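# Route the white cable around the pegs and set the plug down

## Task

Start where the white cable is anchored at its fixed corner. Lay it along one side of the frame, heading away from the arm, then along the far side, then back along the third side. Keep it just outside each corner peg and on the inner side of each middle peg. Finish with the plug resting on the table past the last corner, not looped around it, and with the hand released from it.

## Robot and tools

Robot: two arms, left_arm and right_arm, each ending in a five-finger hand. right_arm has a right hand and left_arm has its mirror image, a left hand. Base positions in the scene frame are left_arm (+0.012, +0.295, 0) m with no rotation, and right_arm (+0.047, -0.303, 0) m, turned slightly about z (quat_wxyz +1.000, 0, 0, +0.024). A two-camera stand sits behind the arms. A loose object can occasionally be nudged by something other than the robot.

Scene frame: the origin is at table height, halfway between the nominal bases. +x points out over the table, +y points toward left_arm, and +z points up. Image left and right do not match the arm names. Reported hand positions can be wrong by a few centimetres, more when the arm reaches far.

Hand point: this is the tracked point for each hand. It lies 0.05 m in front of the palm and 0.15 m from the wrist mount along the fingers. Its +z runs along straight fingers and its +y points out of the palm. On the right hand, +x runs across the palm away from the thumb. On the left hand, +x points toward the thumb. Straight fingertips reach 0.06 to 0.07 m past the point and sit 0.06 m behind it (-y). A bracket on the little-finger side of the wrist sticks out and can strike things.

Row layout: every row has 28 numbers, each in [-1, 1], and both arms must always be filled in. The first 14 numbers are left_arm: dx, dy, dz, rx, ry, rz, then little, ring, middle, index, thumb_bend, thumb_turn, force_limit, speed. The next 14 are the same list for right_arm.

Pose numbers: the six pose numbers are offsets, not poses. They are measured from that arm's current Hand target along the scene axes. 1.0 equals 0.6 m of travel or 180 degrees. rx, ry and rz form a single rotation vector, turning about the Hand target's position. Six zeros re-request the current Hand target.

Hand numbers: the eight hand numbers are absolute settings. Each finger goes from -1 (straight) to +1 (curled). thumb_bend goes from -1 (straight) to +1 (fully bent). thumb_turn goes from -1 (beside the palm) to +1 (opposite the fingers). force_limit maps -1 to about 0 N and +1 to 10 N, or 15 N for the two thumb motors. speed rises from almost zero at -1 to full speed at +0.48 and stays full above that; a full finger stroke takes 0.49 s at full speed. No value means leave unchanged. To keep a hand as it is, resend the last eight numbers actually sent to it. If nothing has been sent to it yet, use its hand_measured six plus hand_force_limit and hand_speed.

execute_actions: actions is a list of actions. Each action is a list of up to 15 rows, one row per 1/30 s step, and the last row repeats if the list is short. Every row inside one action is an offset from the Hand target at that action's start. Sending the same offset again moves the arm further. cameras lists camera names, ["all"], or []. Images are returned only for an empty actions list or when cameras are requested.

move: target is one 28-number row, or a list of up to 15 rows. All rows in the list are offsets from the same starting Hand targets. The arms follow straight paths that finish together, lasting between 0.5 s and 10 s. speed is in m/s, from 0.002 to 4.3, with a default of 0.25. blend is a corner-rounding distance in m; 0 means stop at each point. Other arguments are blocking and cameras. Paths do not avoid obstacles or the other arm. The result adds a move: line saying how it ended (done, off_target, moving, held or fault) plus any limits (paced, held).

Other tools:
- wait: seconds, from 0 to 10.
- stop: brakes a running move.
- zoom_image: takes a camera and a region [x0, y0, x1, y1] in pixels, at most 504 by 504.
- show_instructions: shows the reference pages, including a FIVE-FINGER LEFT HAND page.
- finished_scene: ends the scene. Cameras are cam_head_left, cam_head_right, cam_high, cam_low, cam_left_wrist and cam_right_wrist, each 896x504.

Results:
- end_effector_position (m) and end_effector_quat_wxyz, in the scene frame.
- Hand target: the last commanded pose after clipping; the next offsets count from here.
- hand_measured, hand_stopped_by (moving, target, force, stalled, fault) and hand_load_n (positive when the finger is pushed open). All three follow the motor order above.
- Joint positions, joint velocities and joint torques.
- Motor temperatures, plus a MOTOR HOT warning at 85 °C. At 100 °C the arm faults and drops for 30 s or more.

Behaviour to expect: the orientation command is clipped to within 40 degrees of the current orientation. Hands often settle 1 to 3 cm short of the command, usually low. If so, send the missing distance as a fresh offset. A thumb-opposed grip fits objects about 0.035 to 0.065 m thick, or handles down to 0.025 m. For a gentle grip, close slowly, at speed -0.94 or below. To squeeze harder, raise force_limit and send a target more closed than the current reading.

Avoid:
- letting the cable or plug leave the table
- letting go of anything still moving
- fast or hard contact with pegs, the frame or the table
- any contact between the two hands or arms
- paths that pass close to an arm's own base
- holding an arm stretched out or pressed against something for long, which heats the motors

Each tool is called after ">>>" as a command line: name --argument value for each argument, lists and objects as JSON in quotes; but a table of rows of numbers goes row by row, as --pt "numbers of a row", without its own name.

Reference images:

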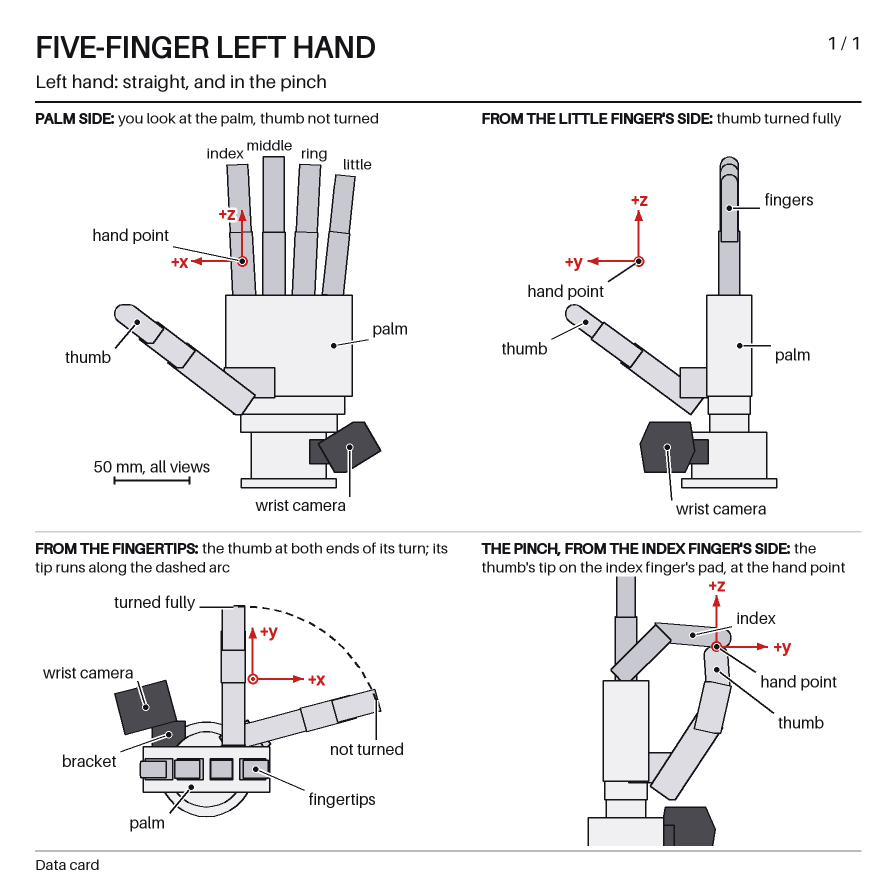

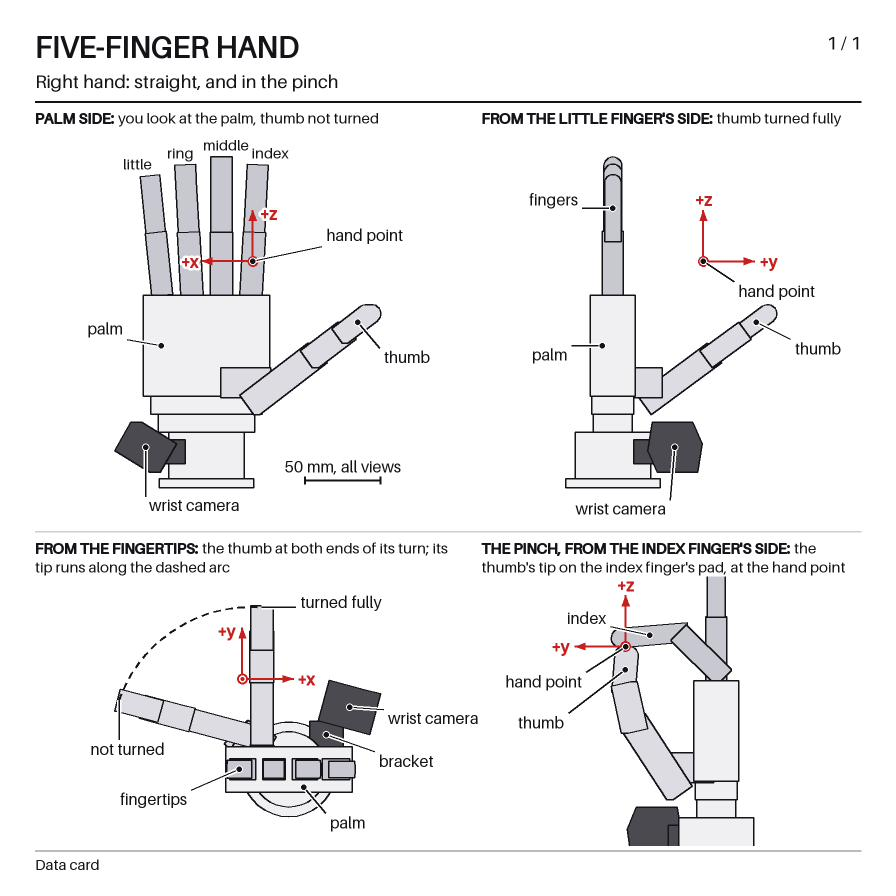

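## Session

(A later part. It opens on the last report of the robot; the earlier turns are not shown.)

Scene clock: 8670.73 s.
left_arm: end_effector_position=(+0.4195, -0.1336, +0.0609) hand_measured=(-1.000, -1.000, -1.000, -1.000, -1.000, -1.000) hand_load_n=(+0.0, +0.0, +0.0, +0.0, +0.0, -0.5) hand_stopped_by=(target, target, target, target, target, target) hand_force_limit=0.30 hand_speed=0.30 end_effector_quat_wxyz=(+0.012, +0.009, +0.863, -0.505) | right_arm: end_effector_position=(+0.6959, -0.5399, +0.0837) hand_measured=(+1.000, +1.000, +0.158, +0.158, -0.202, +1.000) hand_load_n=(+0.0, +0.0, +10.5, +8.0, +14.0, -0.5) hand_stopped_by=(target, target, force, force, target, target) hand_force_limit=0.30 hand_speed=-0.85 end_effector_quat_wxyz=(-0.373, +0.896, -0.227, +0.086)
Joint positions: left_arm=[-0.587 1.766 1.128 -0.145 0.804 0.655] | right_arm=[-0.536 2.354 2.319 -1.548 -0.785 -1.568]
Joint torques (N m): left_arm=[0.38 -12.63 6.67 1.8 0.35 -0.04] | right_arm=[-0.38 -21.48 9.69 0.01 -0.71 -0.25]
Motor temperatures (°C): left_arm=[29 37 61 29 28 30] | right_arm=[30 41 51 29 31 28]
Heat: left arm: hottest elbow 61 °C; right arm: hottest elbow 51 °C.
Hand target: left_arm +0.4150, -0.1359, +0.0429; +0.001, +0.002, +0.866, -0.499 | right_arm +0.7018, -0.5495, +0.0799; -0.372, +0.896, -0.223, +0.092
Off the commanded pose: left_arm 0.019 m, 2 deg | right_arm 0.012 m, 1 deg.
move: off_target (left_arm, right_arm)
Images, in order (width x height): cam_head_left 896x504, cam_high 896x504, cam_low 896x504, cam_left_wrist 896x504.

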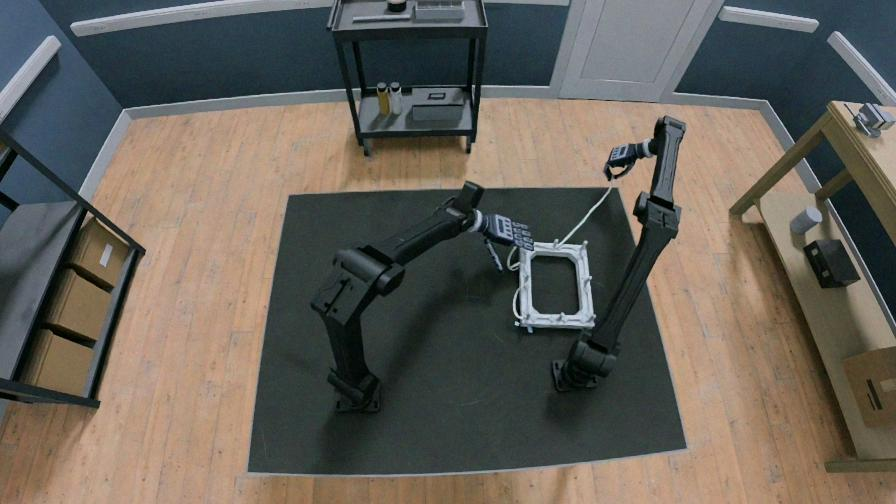

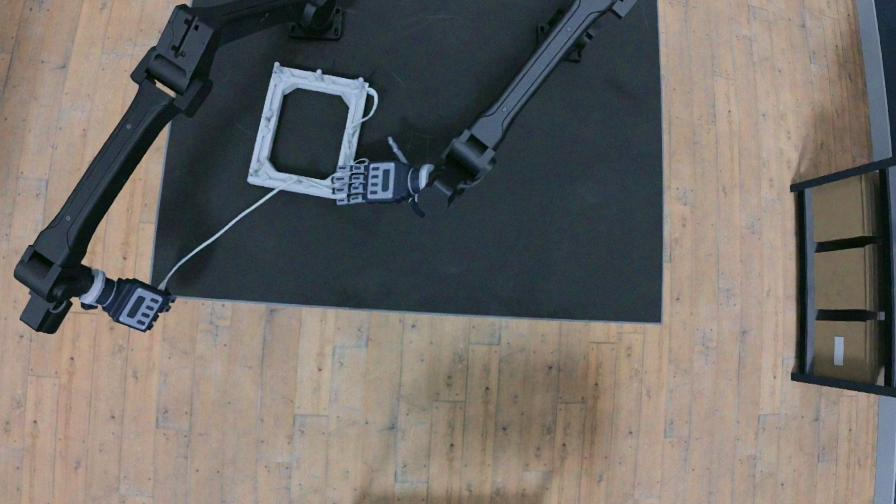

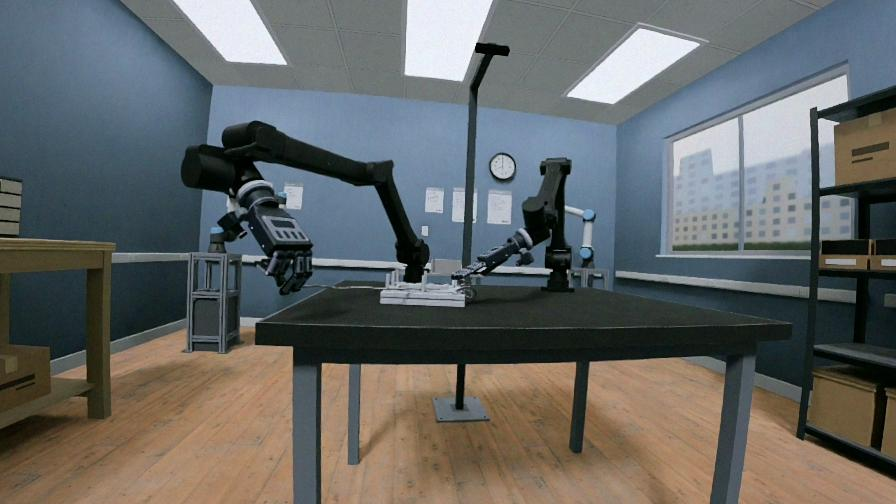

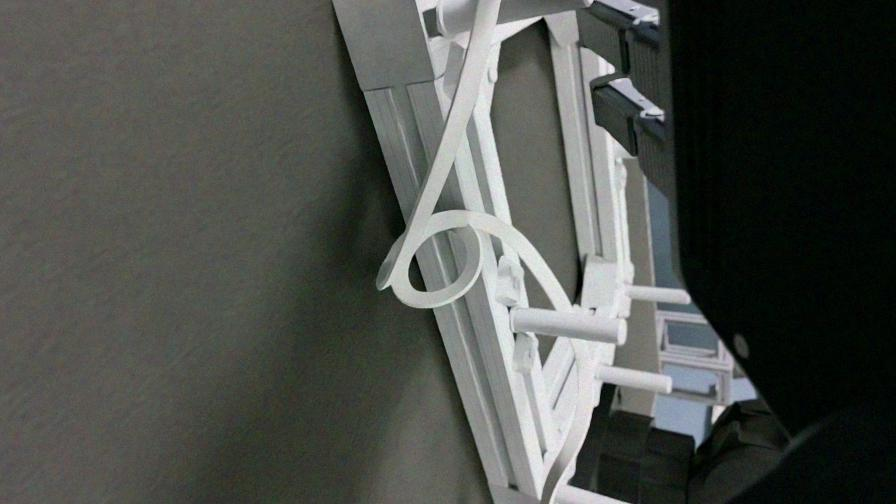

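>>> move --pt "0.0 0.0 0 0 0 0 -1 -1 -1 -1 -1 -1 0.3 0.3 -0.136 0.033 0.008 0 0 -0.217 1 1 0.5 0.55 -0.2 1 0.3 -0.85" --pt "0.0 0.0 0 0 0 0 -1 -1 -1 -1 -1 -1 0.3 0.3 -0.303 0.049 0.008 0 0 -0.55 1 1 0.5 0.55 -0.2 1 0.3 -0.85" --speed 0.15 --blend 0.03 --cameras '["cam_high","cam_low","cam_left_wrist","cam_head_left"]'

>>> zoom_image --camera "cam_low" --region '[350, 240, 510, 320]'

>>> zoom_image --camera "cam_high" --region '[200, 60, 400, 240]'

Scene clock: 8700.23 s.
left_arm: end_effector_position=(+0.4195, -0.1336, +0.0609) hand_measured=(-1.000, -1.000, -1.000, -1.000, -1.000, -1.000) hand_load_n=(+0.0, +0.0, +0.0, +0.0, +0.0, +0.0) hand_stopped_by=(target, target, target, target, target, target) hand_force_limit=0.30 hand_speed=0.30 end_effector_quat_wxyz=(+0.012, +0.009, +0.863, -0.505) | right_arm: end_effector_position=(+0.5172, -0.5240, +0.0821) hand_measured=(+1.000, +1.000, +0.158, +0.158, -0.202, +1.000) hand_load_n=(+0.0, +0.0, +10.0, +7.5, +13.5, -1.0) hand_stopped_by=(target, target, force, force, target, target) hand_force_limit=0.30 hand_speed=-0.85 end_effector_quat_wxyz=(+0.166, -0.416, +0.827, -0.340)
Joint positions: left_arm=[-0.587 1.766 1.128 -0.145 0.804 0.655] | right_arm=[-0.511 1.454 0.909 -0.26 0.131 0.123]
Joint torques (N m): left_arm=[0.32 -12.57 6.68 1.8 0.35 -0.04] | right_arm=[-0.26 -12.45 6.53 2.18 0.14 0.08]
Motor temperatures (°C): left_arm=[29 38 60 29 28 30] | right_arm=[30 42 51 29 31 28]
Heat: left arm: hottest elbow 60 °C; right arm: hottest elbow 51 °C.
Hand target: left_arm +0.4150, -0.1359, +0.0429; +0.001, +0.002, +0.866, -0.499 | right_arm +0.5202, -0.5200, +0.0847; +0.172, -0.413, +0.826, -0.343
Off the commanded pose: left_arm 0.019 m, 2 deg | right_arm 0.005 m, 1 deg.
move: off_target (left_arm)
Images, in order (width x height): cam_head_left 896x504, cam_high 896x504, cam_low 896x504, cam_left_wrist 896x504.

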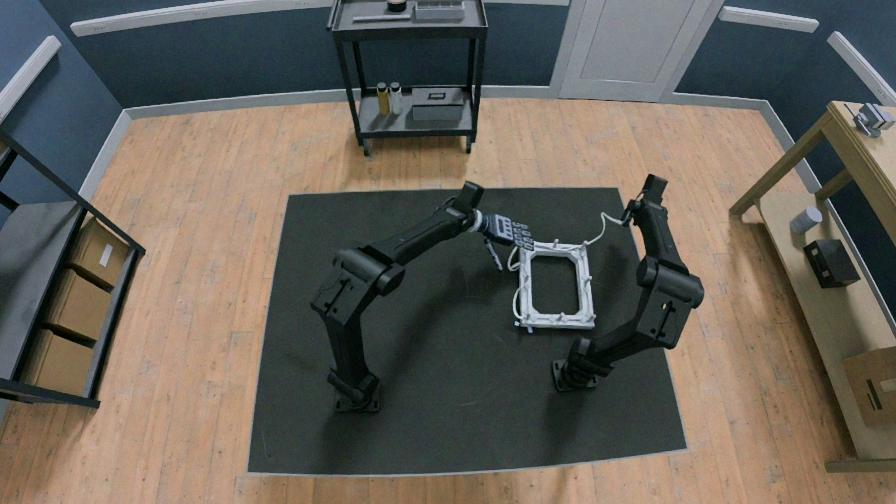

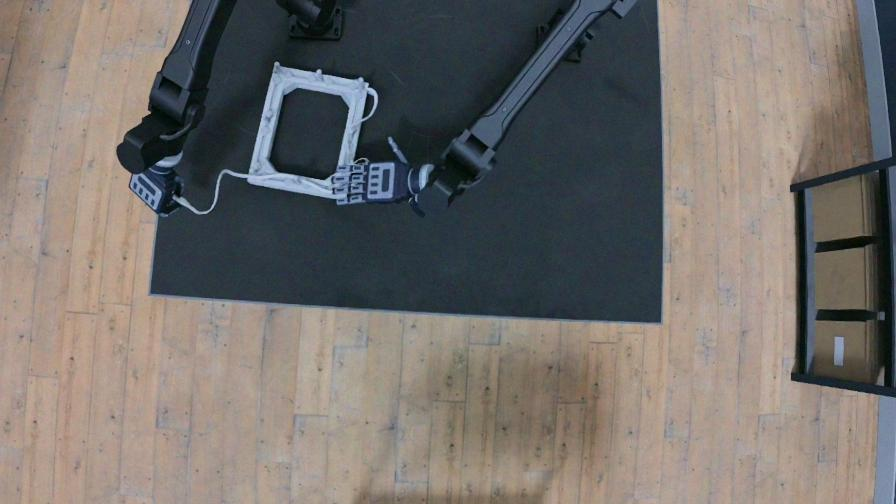

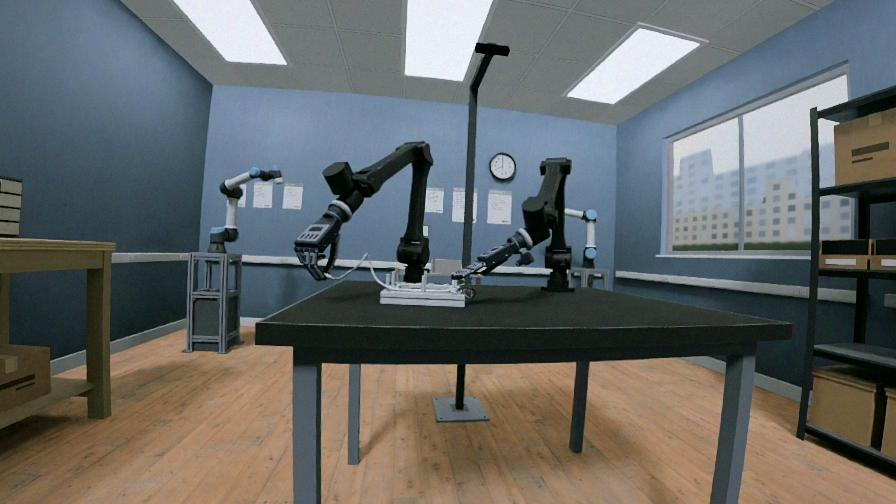

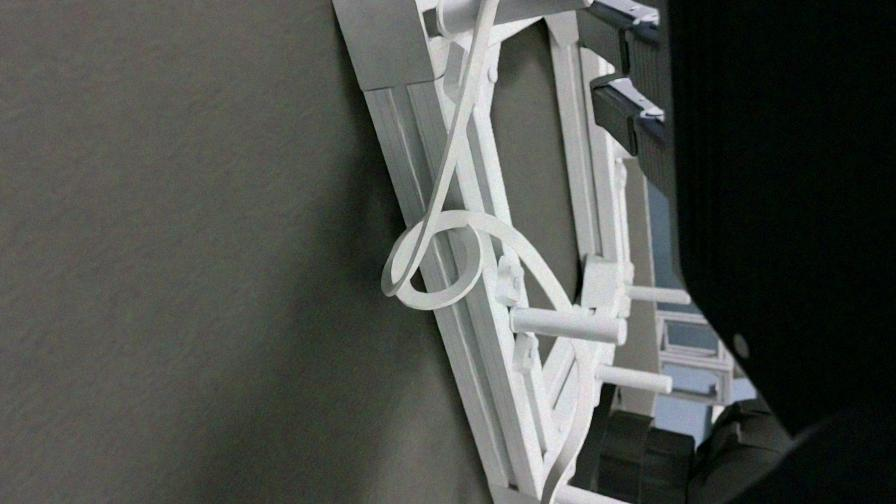

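Scaled by 3.150 from the camera's 896x504 image, which has a finer 1280x720 frame.

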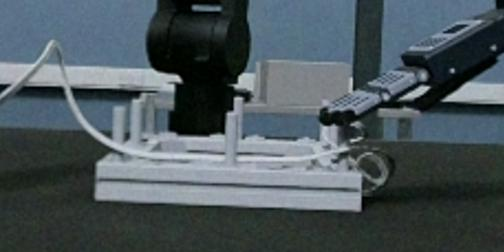

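Scaled by 2.520 from the camera's 896x504 image, which has a finer 1280x720 frame.

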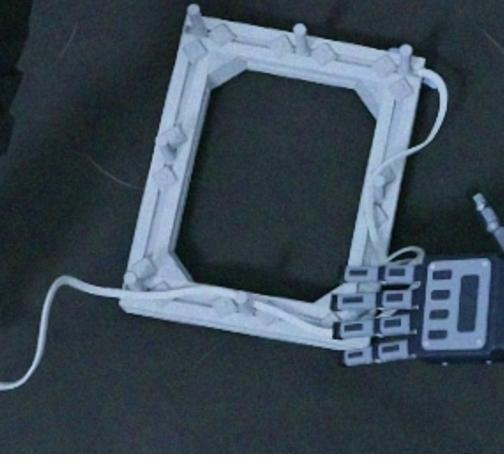

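>>> move --pt "0.0 0.0 0 0 0 0 -1 -1 -1 -1 -1 -1 0.3 0.3 -0.13 0.03 -0.005 0 0 -0.3 1 1 0.5 0.55 -0.2 1 0.3 -0.85" --speed 0.15 --cameras '["cam_high","cam_low","cam_head_left"]'

>>> zoom_image --camera "cam_low" --region '[350, 240, 510, 320]'

>>> zoom_image --camera "cam_high" --region '[200, 60, 400, 240]'

>>> zoom_image --camera "cam_head_left" --region '[540, 180, 660, 280]'

Scene clock: 8727.30 s.
left_arm: end_effector_position=(+0.4195, -0.1336, +0.0609) hand_measured=(-1.000, -1.000, -1.000, -1.000, -1.000, -1.000) hand_load_n=(+0.0, +0.0, +0.0, +0.0, +0.0, +0.0) hand_stopped_by=(target, target, target, target, target, target) hand_force_limit=0.30 hand_speed=0.30 end_effector_quat_wxyz=(+0.012, +0.009, +0.863, -0.505) | right_arm: end_effector_position=(+0.4265, -0.5010, +0.0728) hand_measured=(+1.000, +1.000, +0.158, +0.158, -0.202, +1.000) hand_load_n=(+0.5, +0.0, +10.5, +7.5, +14.0, -1.0) hand_stopped_by=(target, target, force, force, target, target) hand_force_limit=0.30 hand_speed=-0.85 end_effector_quat_wxyz=(-0.012, +0.003, +0.925, -0.381)
Joint positions: left_arm=[-0.587 1.766 1.128 -0.145 0.804 0.655] | right_arm=[-0.333 1.387 0.867 -0.809 0.751 1.197]
Joint torques (N m): left_arm=[0.32 -12.69 6.68 1.8 0.35 -0.03] | right_arm=[1.38 -8.06 8.96 0.35 0.59 0.07]
Motor temperatures (°C): left_arm=[29 38 59 29 28 30] | right_arm=[30 39 51 29 31 28]
Heat: left arm: hottest elbow 59 °C; right arm: hottest elbow 51 °C.
Hand target: left_arm +0.4150, -0.1359, +0.0429; +0.001, +0.002, +0.866, -0.499 | right_arm +0.4421, -0.5021, +0.0816; -0.002, +0.007, +0.924, -0.383
Off the commanded pose: left_arm 0.019 m, 2 deg | right_arm 0.018 m, 1 deg.
move: off_target (left_arm, right_arm)
Images, in order (width x height): cam_head_left 896x504, cam_high 896x504, cam_low 896x504.

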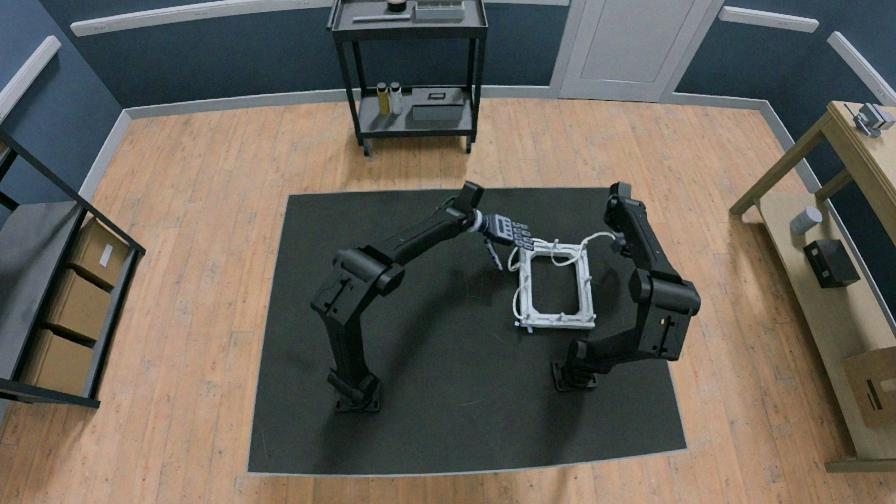

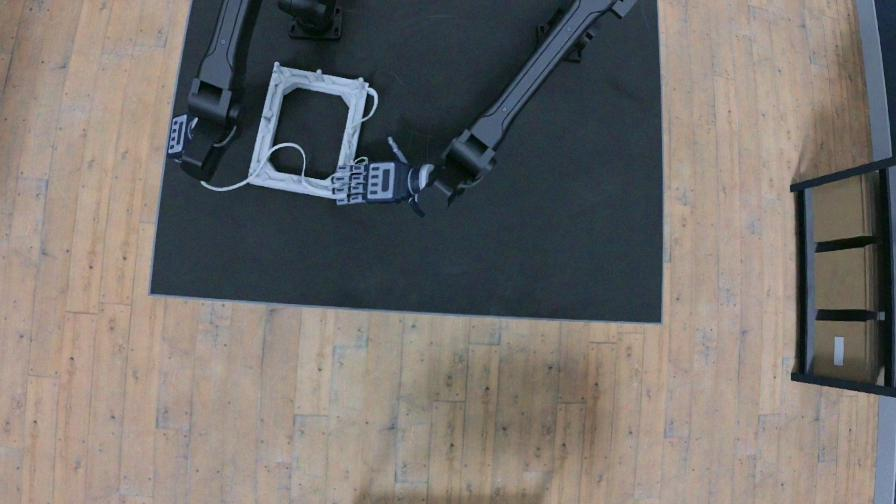

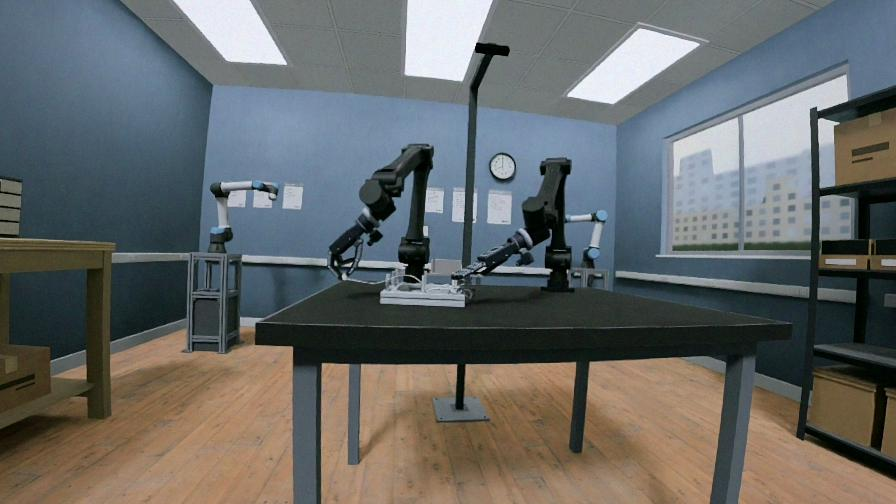

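Scaled by 3.150 from the camera's 896x504 image, which has a finer 1280x720 frame.

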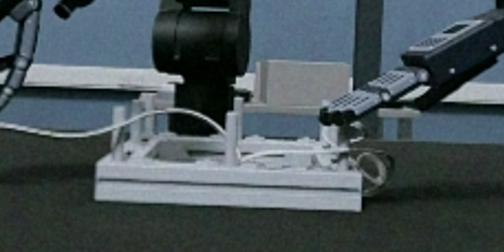

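Scaled by 2.520 from the camera's 896x504 image, which has a finer 1280x720 frame.

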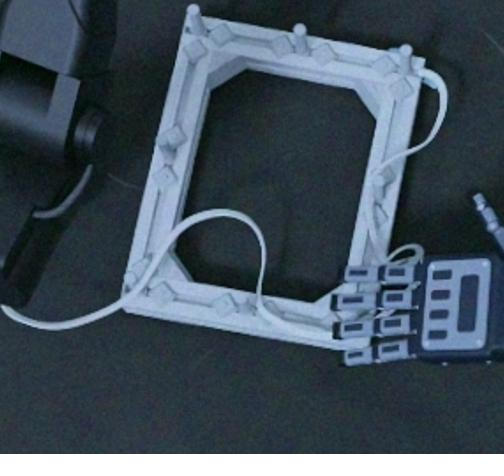

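Scaled by 4.200 from the camera's 896x504 image, which has a finer 1280x720 frame.

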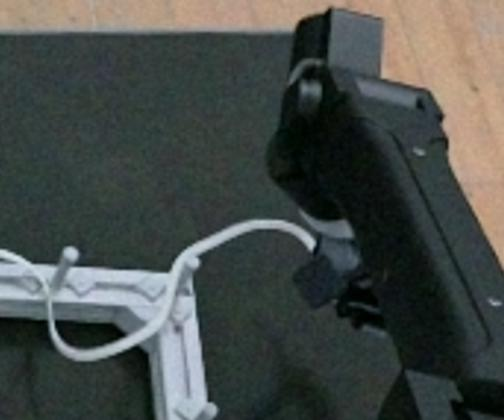

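>>> zoom_image --camera "cam_low" --region '[370, 265, 420, 300]'

>>> zoom_image --camera "cam_head_left" --region '[560, 225, 610, 275]'

>>> zoom_image --camera "cam_high" --region '[230, 140, 290, 200]'

Scaled by 10.080 from the camera's 896x504 image, which has a finer 1280x720 frame.

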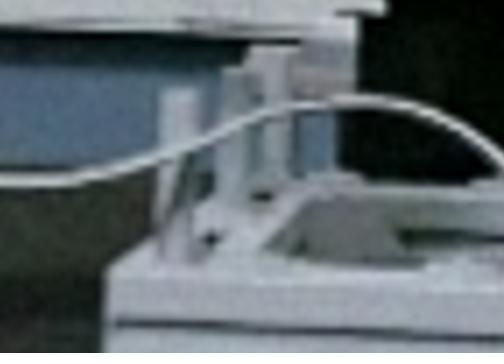

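Scaled by 10.080 from the camera's 896x504 image, which has a finer 1280x720 frame.

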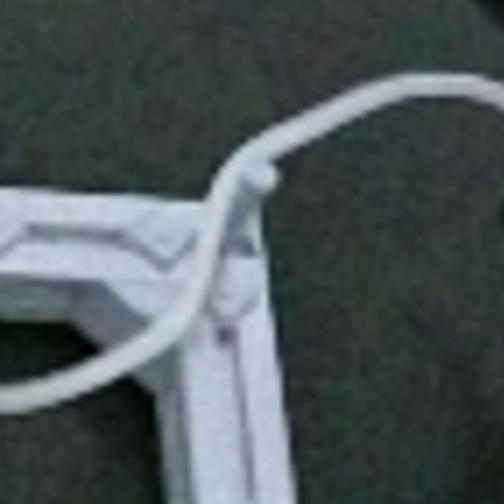

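Scaled by 8.400 from the camera's 896x504 image, which has a finer 1280x720 frame.

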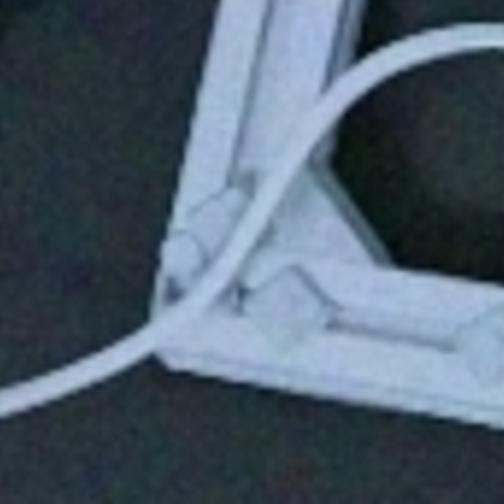

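>>> move --pt "0.0 0.0 0 0 0 0 -1 -1 -1 -1 -1 -1 0.3 0.3 -0.1 0.0 -0.01 0 0 -0.0 1 1 0.5 0.55 -0.2 1 0.3 -0.85" --pt "0.0 0.0 0 0 0 0 -1 -1 -1 -1 -1 -1 0.3 0.3 -0.24 0.005 -0.01 0 0 -0.05 1 1 0.5 0.55 -0.2 1 0.3 -0.85" --speed 0.12 --blend 0.03 --cameras '["cam_high","cam_low","cam_head_left"]'

>>> zoom_image --camera "cam_low" --region '[350, 240, 510, 320]'

>>> zoom_image --camera "cam_high" --region '[200, 60, 400, 240]'

>>> zoom_image --camera "cam_head_left" --region '[540, 180, 660, 280]'

Scene clock: 8743.87 s.
left_arm: end_effector_position=(+0.4195, -0.1336, +0.0609) hand_measured=(-1.000, -1.000, -1.000, -1.000, -1.000, -1.000) hand_load_n=(+0.0, +0.0, +0.0, -0.5, +0.0, +0.0) hand_stopped_by=(target, target, target, target, target, target) hand_force_limit=0.30 hand_speed=0.30 end_effector_quat_wxyz=(+0.012, +0.009, +0.863, -0.505) | right_arm: end_effector_position=(+0.3033, -0.4975, +0.0761) hand_measured=(+1.000, +1.000, +0.158, +0.158, -0.202, +1.000) hand_load_n=(+0.0, +0.0, +10.5, +7.5, +14.0, -1.0) hand_stopped_by=(target, target, force, force, target, target) hand_force_limit=0.30 hand_speed=-0.85 end_effector_quat_wxyz=(-0.029, +0.071, +0.921, -0.382)
Joint positions: left_arm=[-0.587 1.766 1.128 -0.145 0.804 0.655] | right_arm=[-0.427 1.069 0.616 -0.896 0.761 1.257]
Joint torques (N m): left_arm=[0.38 -12.63 6.68 1.8 0.35 -0.04] | right_arm=[-0.38 -5.13 6.15 0.24 0.62 0.05]
Motor temperatures (°C): left_arm=[29 38 58 29 28 30] | right_arm=[30 38 52 29 31 28]
Heat: left arm: hottest elbow 58 °C; right arm: hottest elbow 52 °C.
Hand target: left_arm +0.4150, -0.1359, +0.0429; +0.001, +0.002, +0.866, -0.499 | right_arm +0.2981, -0.4991, +0.0757; -0.032, +0.080, +0.920, -0.382
Off the commanded pose: left_arm 0.019 m, 2 deg | right_arm 0.005 m, 1 deg.
move: off_target (left_arm); blend cut to 0.0299 m at target 1
Images, in order (width x height): cam_head_left 896x504, cam_high 896x504, cam_low 896x504.

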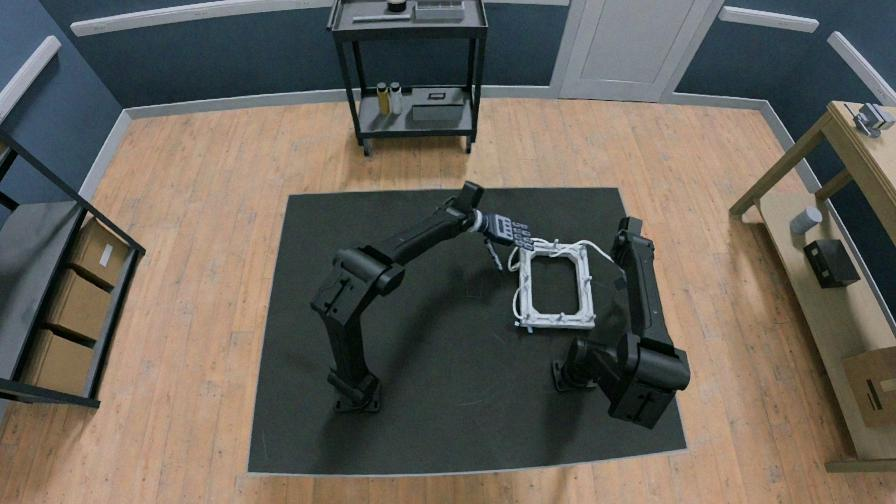

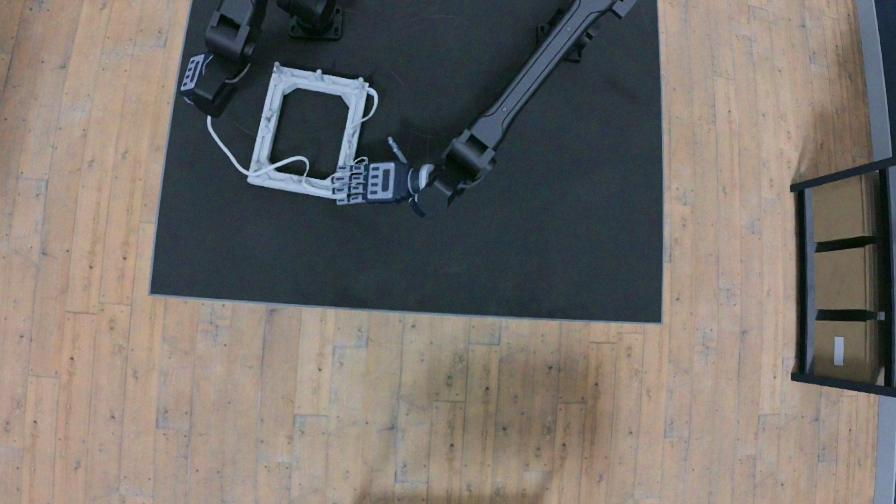

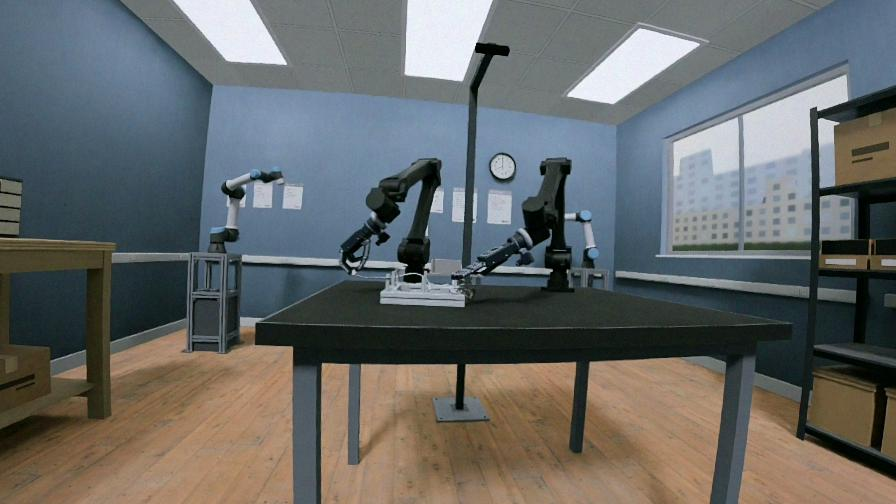

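Scaled by 3.150 from the camera's 896x504 image, which has a finer 1280x720 frame.

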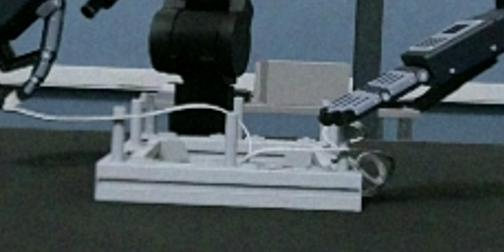

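Scaled by 2.520 from the camera's 896x504 image, which has a finer 1280x720 frame.

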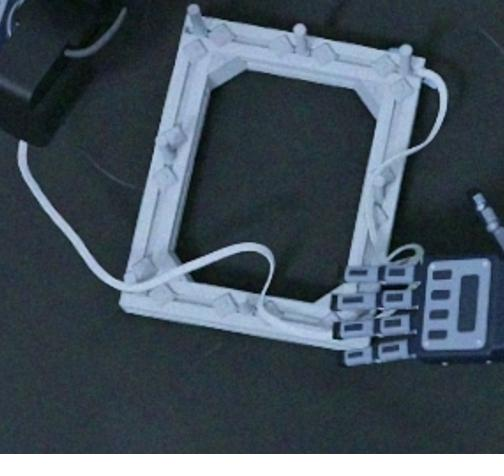

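Scaled by 4.200 from the camera's 896x504 image, which has a finer 1280x720 frame.

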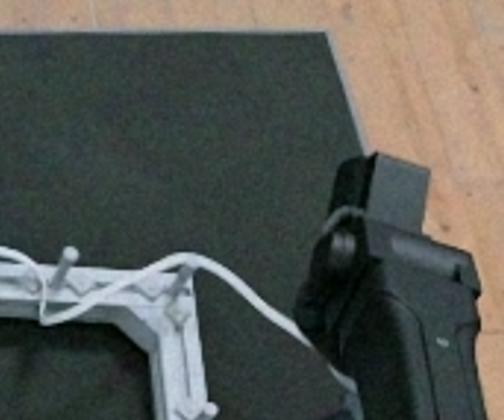

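>>> zoom_image --camera "cam_low" --region '[370, 265, 420, 300]'

>>> zoom_image --camera "cam_head_left" --region '[560, 225, 610, 275]'

>>> zoom_image --camera "cam_high" --region '[230, 140, 290, 200]'

Scaled by 10.080 from the camera's 896x504 image, which has a finer 1280x720 frame.

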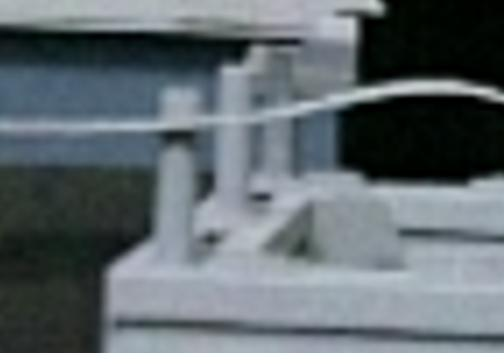

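Scaled by 10.080 from the camera's 896x504 image, which has a finer 1280x720 frame.

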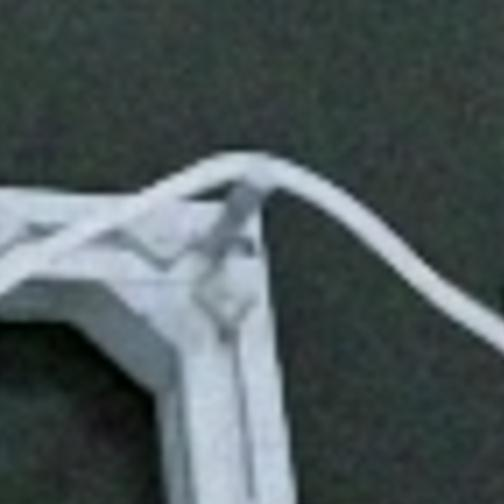

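Scaled by 8.400 from the camera's 896x504 image, which has a finer 1280x720 frame.

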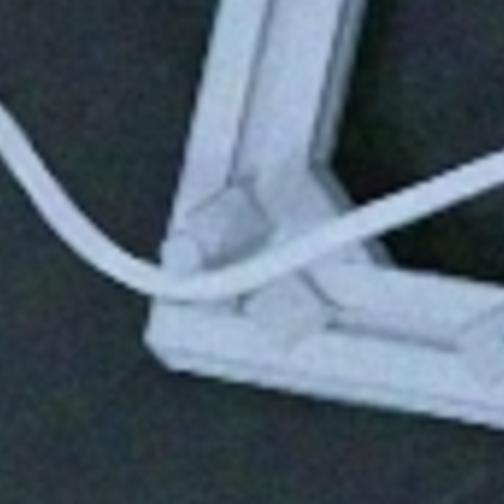

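>>> move --pt "0.0 0.0 0 0 0 0 -1 -1 -1 -1 -1 -1 0.3 0.3 -0.1 0.0 -0.01 0 0 -0.03 1 1 0.5 0.55 -0.2 1 0.3 -0.85" --speed 0.08 --cameras '["cam_high","cam_low","cam_head_left","cam_left_wrist"]'

>>> zoom_image --camera "cam_low" --region '[370, 265, 470, 315]'

>>> zoom_image --camera "cam_high" --region '[200, 60, 400, 240]'

>>> zoom_image --camera "cam_head_left" --region '[560, 225, 640, 285]'

Scene clock: 8759.70 s.
left_arm: end_effector_position=(+0.4195, -0.1336, +0.0609) hand_measured=(-1.000, -1.000, -1.000, -1.000, -1.000, -1.000) hand_load_n=(+0.0, +0.0, +0.5, +0.0, -0.5, +0.0) hand_stopped_by=(target, target, target, target, target, target) hand_force_limit=0.30 hand_speed=0.30 end_effector_quat_wxyz=(+0.012, +0.009, +0.863, -0.505) | right_arm: end_effector_position=(+0.2432, -0.4987, +0.0703) hand_measured=(+1.000, +1.000, +0.158, +0.158, -0.202, +1.000) hand_load_n=(+0.0, +0.0, +10.5, +7.5, +14.0, -1.0) hand_stopped_by=(target, target, force, force, target, target) hand_force_limit=0.30 hand_speed=-0.85 end_effector_quat_wxyz=(-0.046, +0.117, +0.916, -0.381)
Joint positions: left_arm=[-0.587 1.766 1.128 -0.145 0.804 0.655] | right_arm=[-0.514 0.918 0.513 -0.952 0.764 1.272]
Joint torques (N m): left_arm=[0.38 -12.63 6.67 1.8 0.35 -0.04] | right_arm=[-0.91 -3.08 6.3 0.43 0.53 -0.03]
Motor temperatures (°C): left_arm=[29 38 58 29 28 30] | right_arm=[30 37 52 29 31 28]
Heat: left arm: hottest elbow 58 °C; right arm: hottest elbow 52 °C.
Hand target: left_arm +0.4150, -0.1359, +0.0429; +0.001, +0.002, +0.866, -0.499 | right_arm +0.2382, -0.4991, +0.0697; -0.050, +0.123, +0.915, -0.380
Off the commanded pose: left_arm 0.019 m, 2 deg | right_arm 0.005 m, 1 deg.
move: off_target (left_arm)
Images, in order (width x height): cam_head_left 896x504, cam_high 896x504, cam_low 896x504, cam_left_wrist 896x504.

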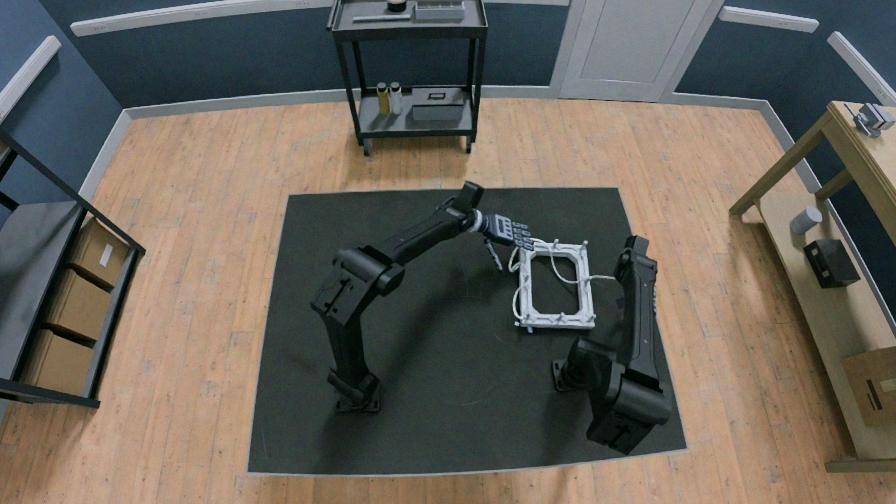

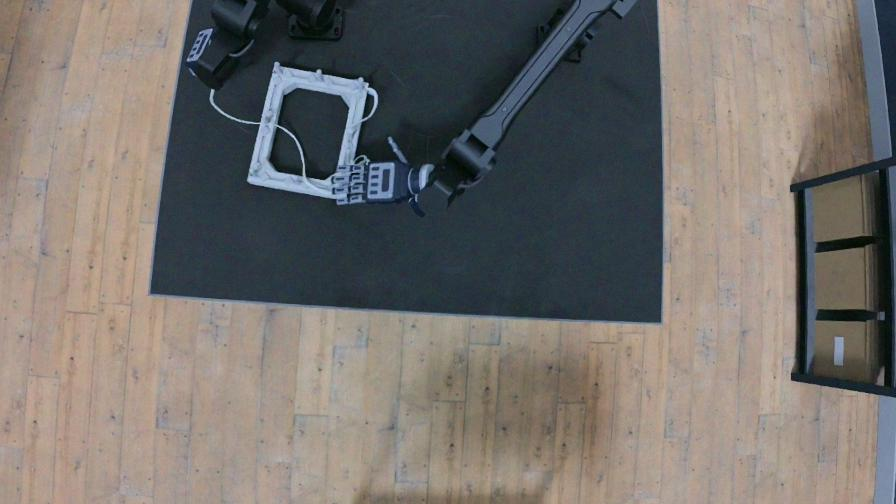

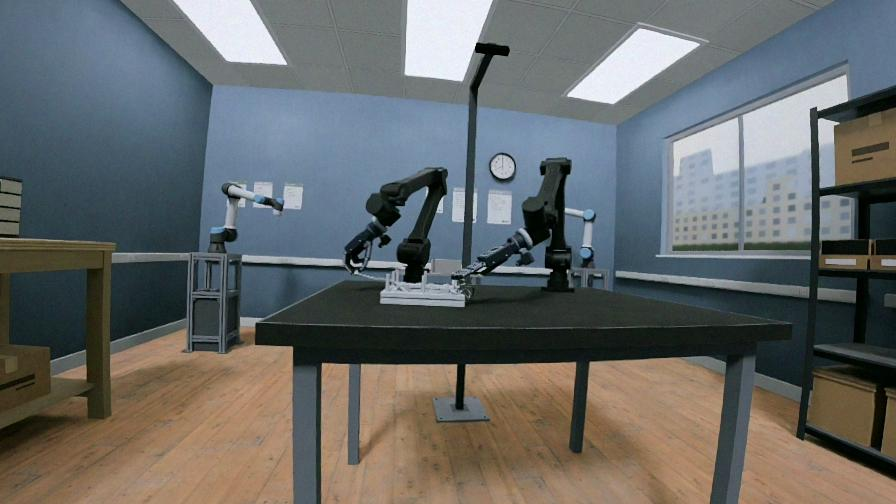

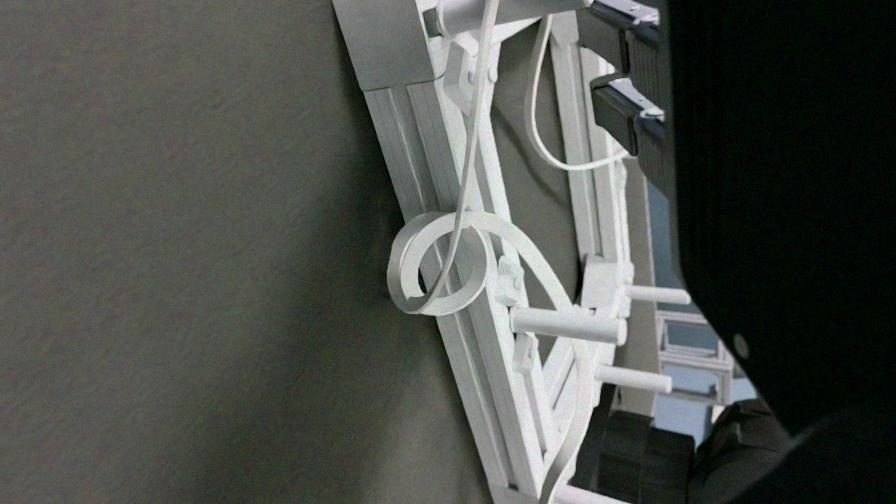

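Scaled by 5.040 from the camera's 896x504 image, which has a finer 1280x720 frame.

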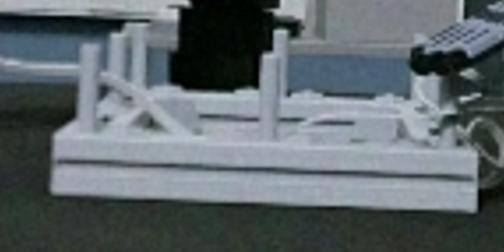

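Scaled by 2.520 from the camera's 896x504 image, which has a finer 1280x720 frame.

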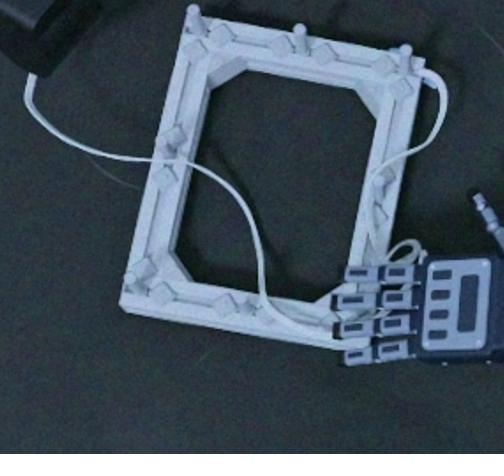

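Scaled by 6.300 from the camera's 896x504 image, which has a finer 1280x720 frame.

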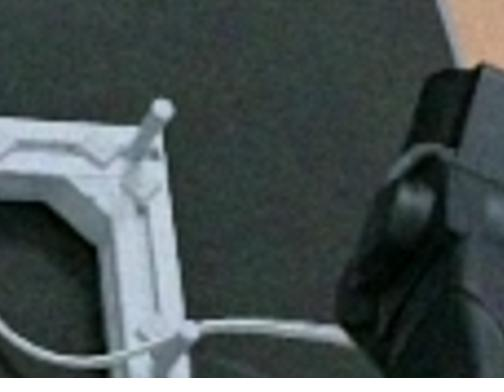

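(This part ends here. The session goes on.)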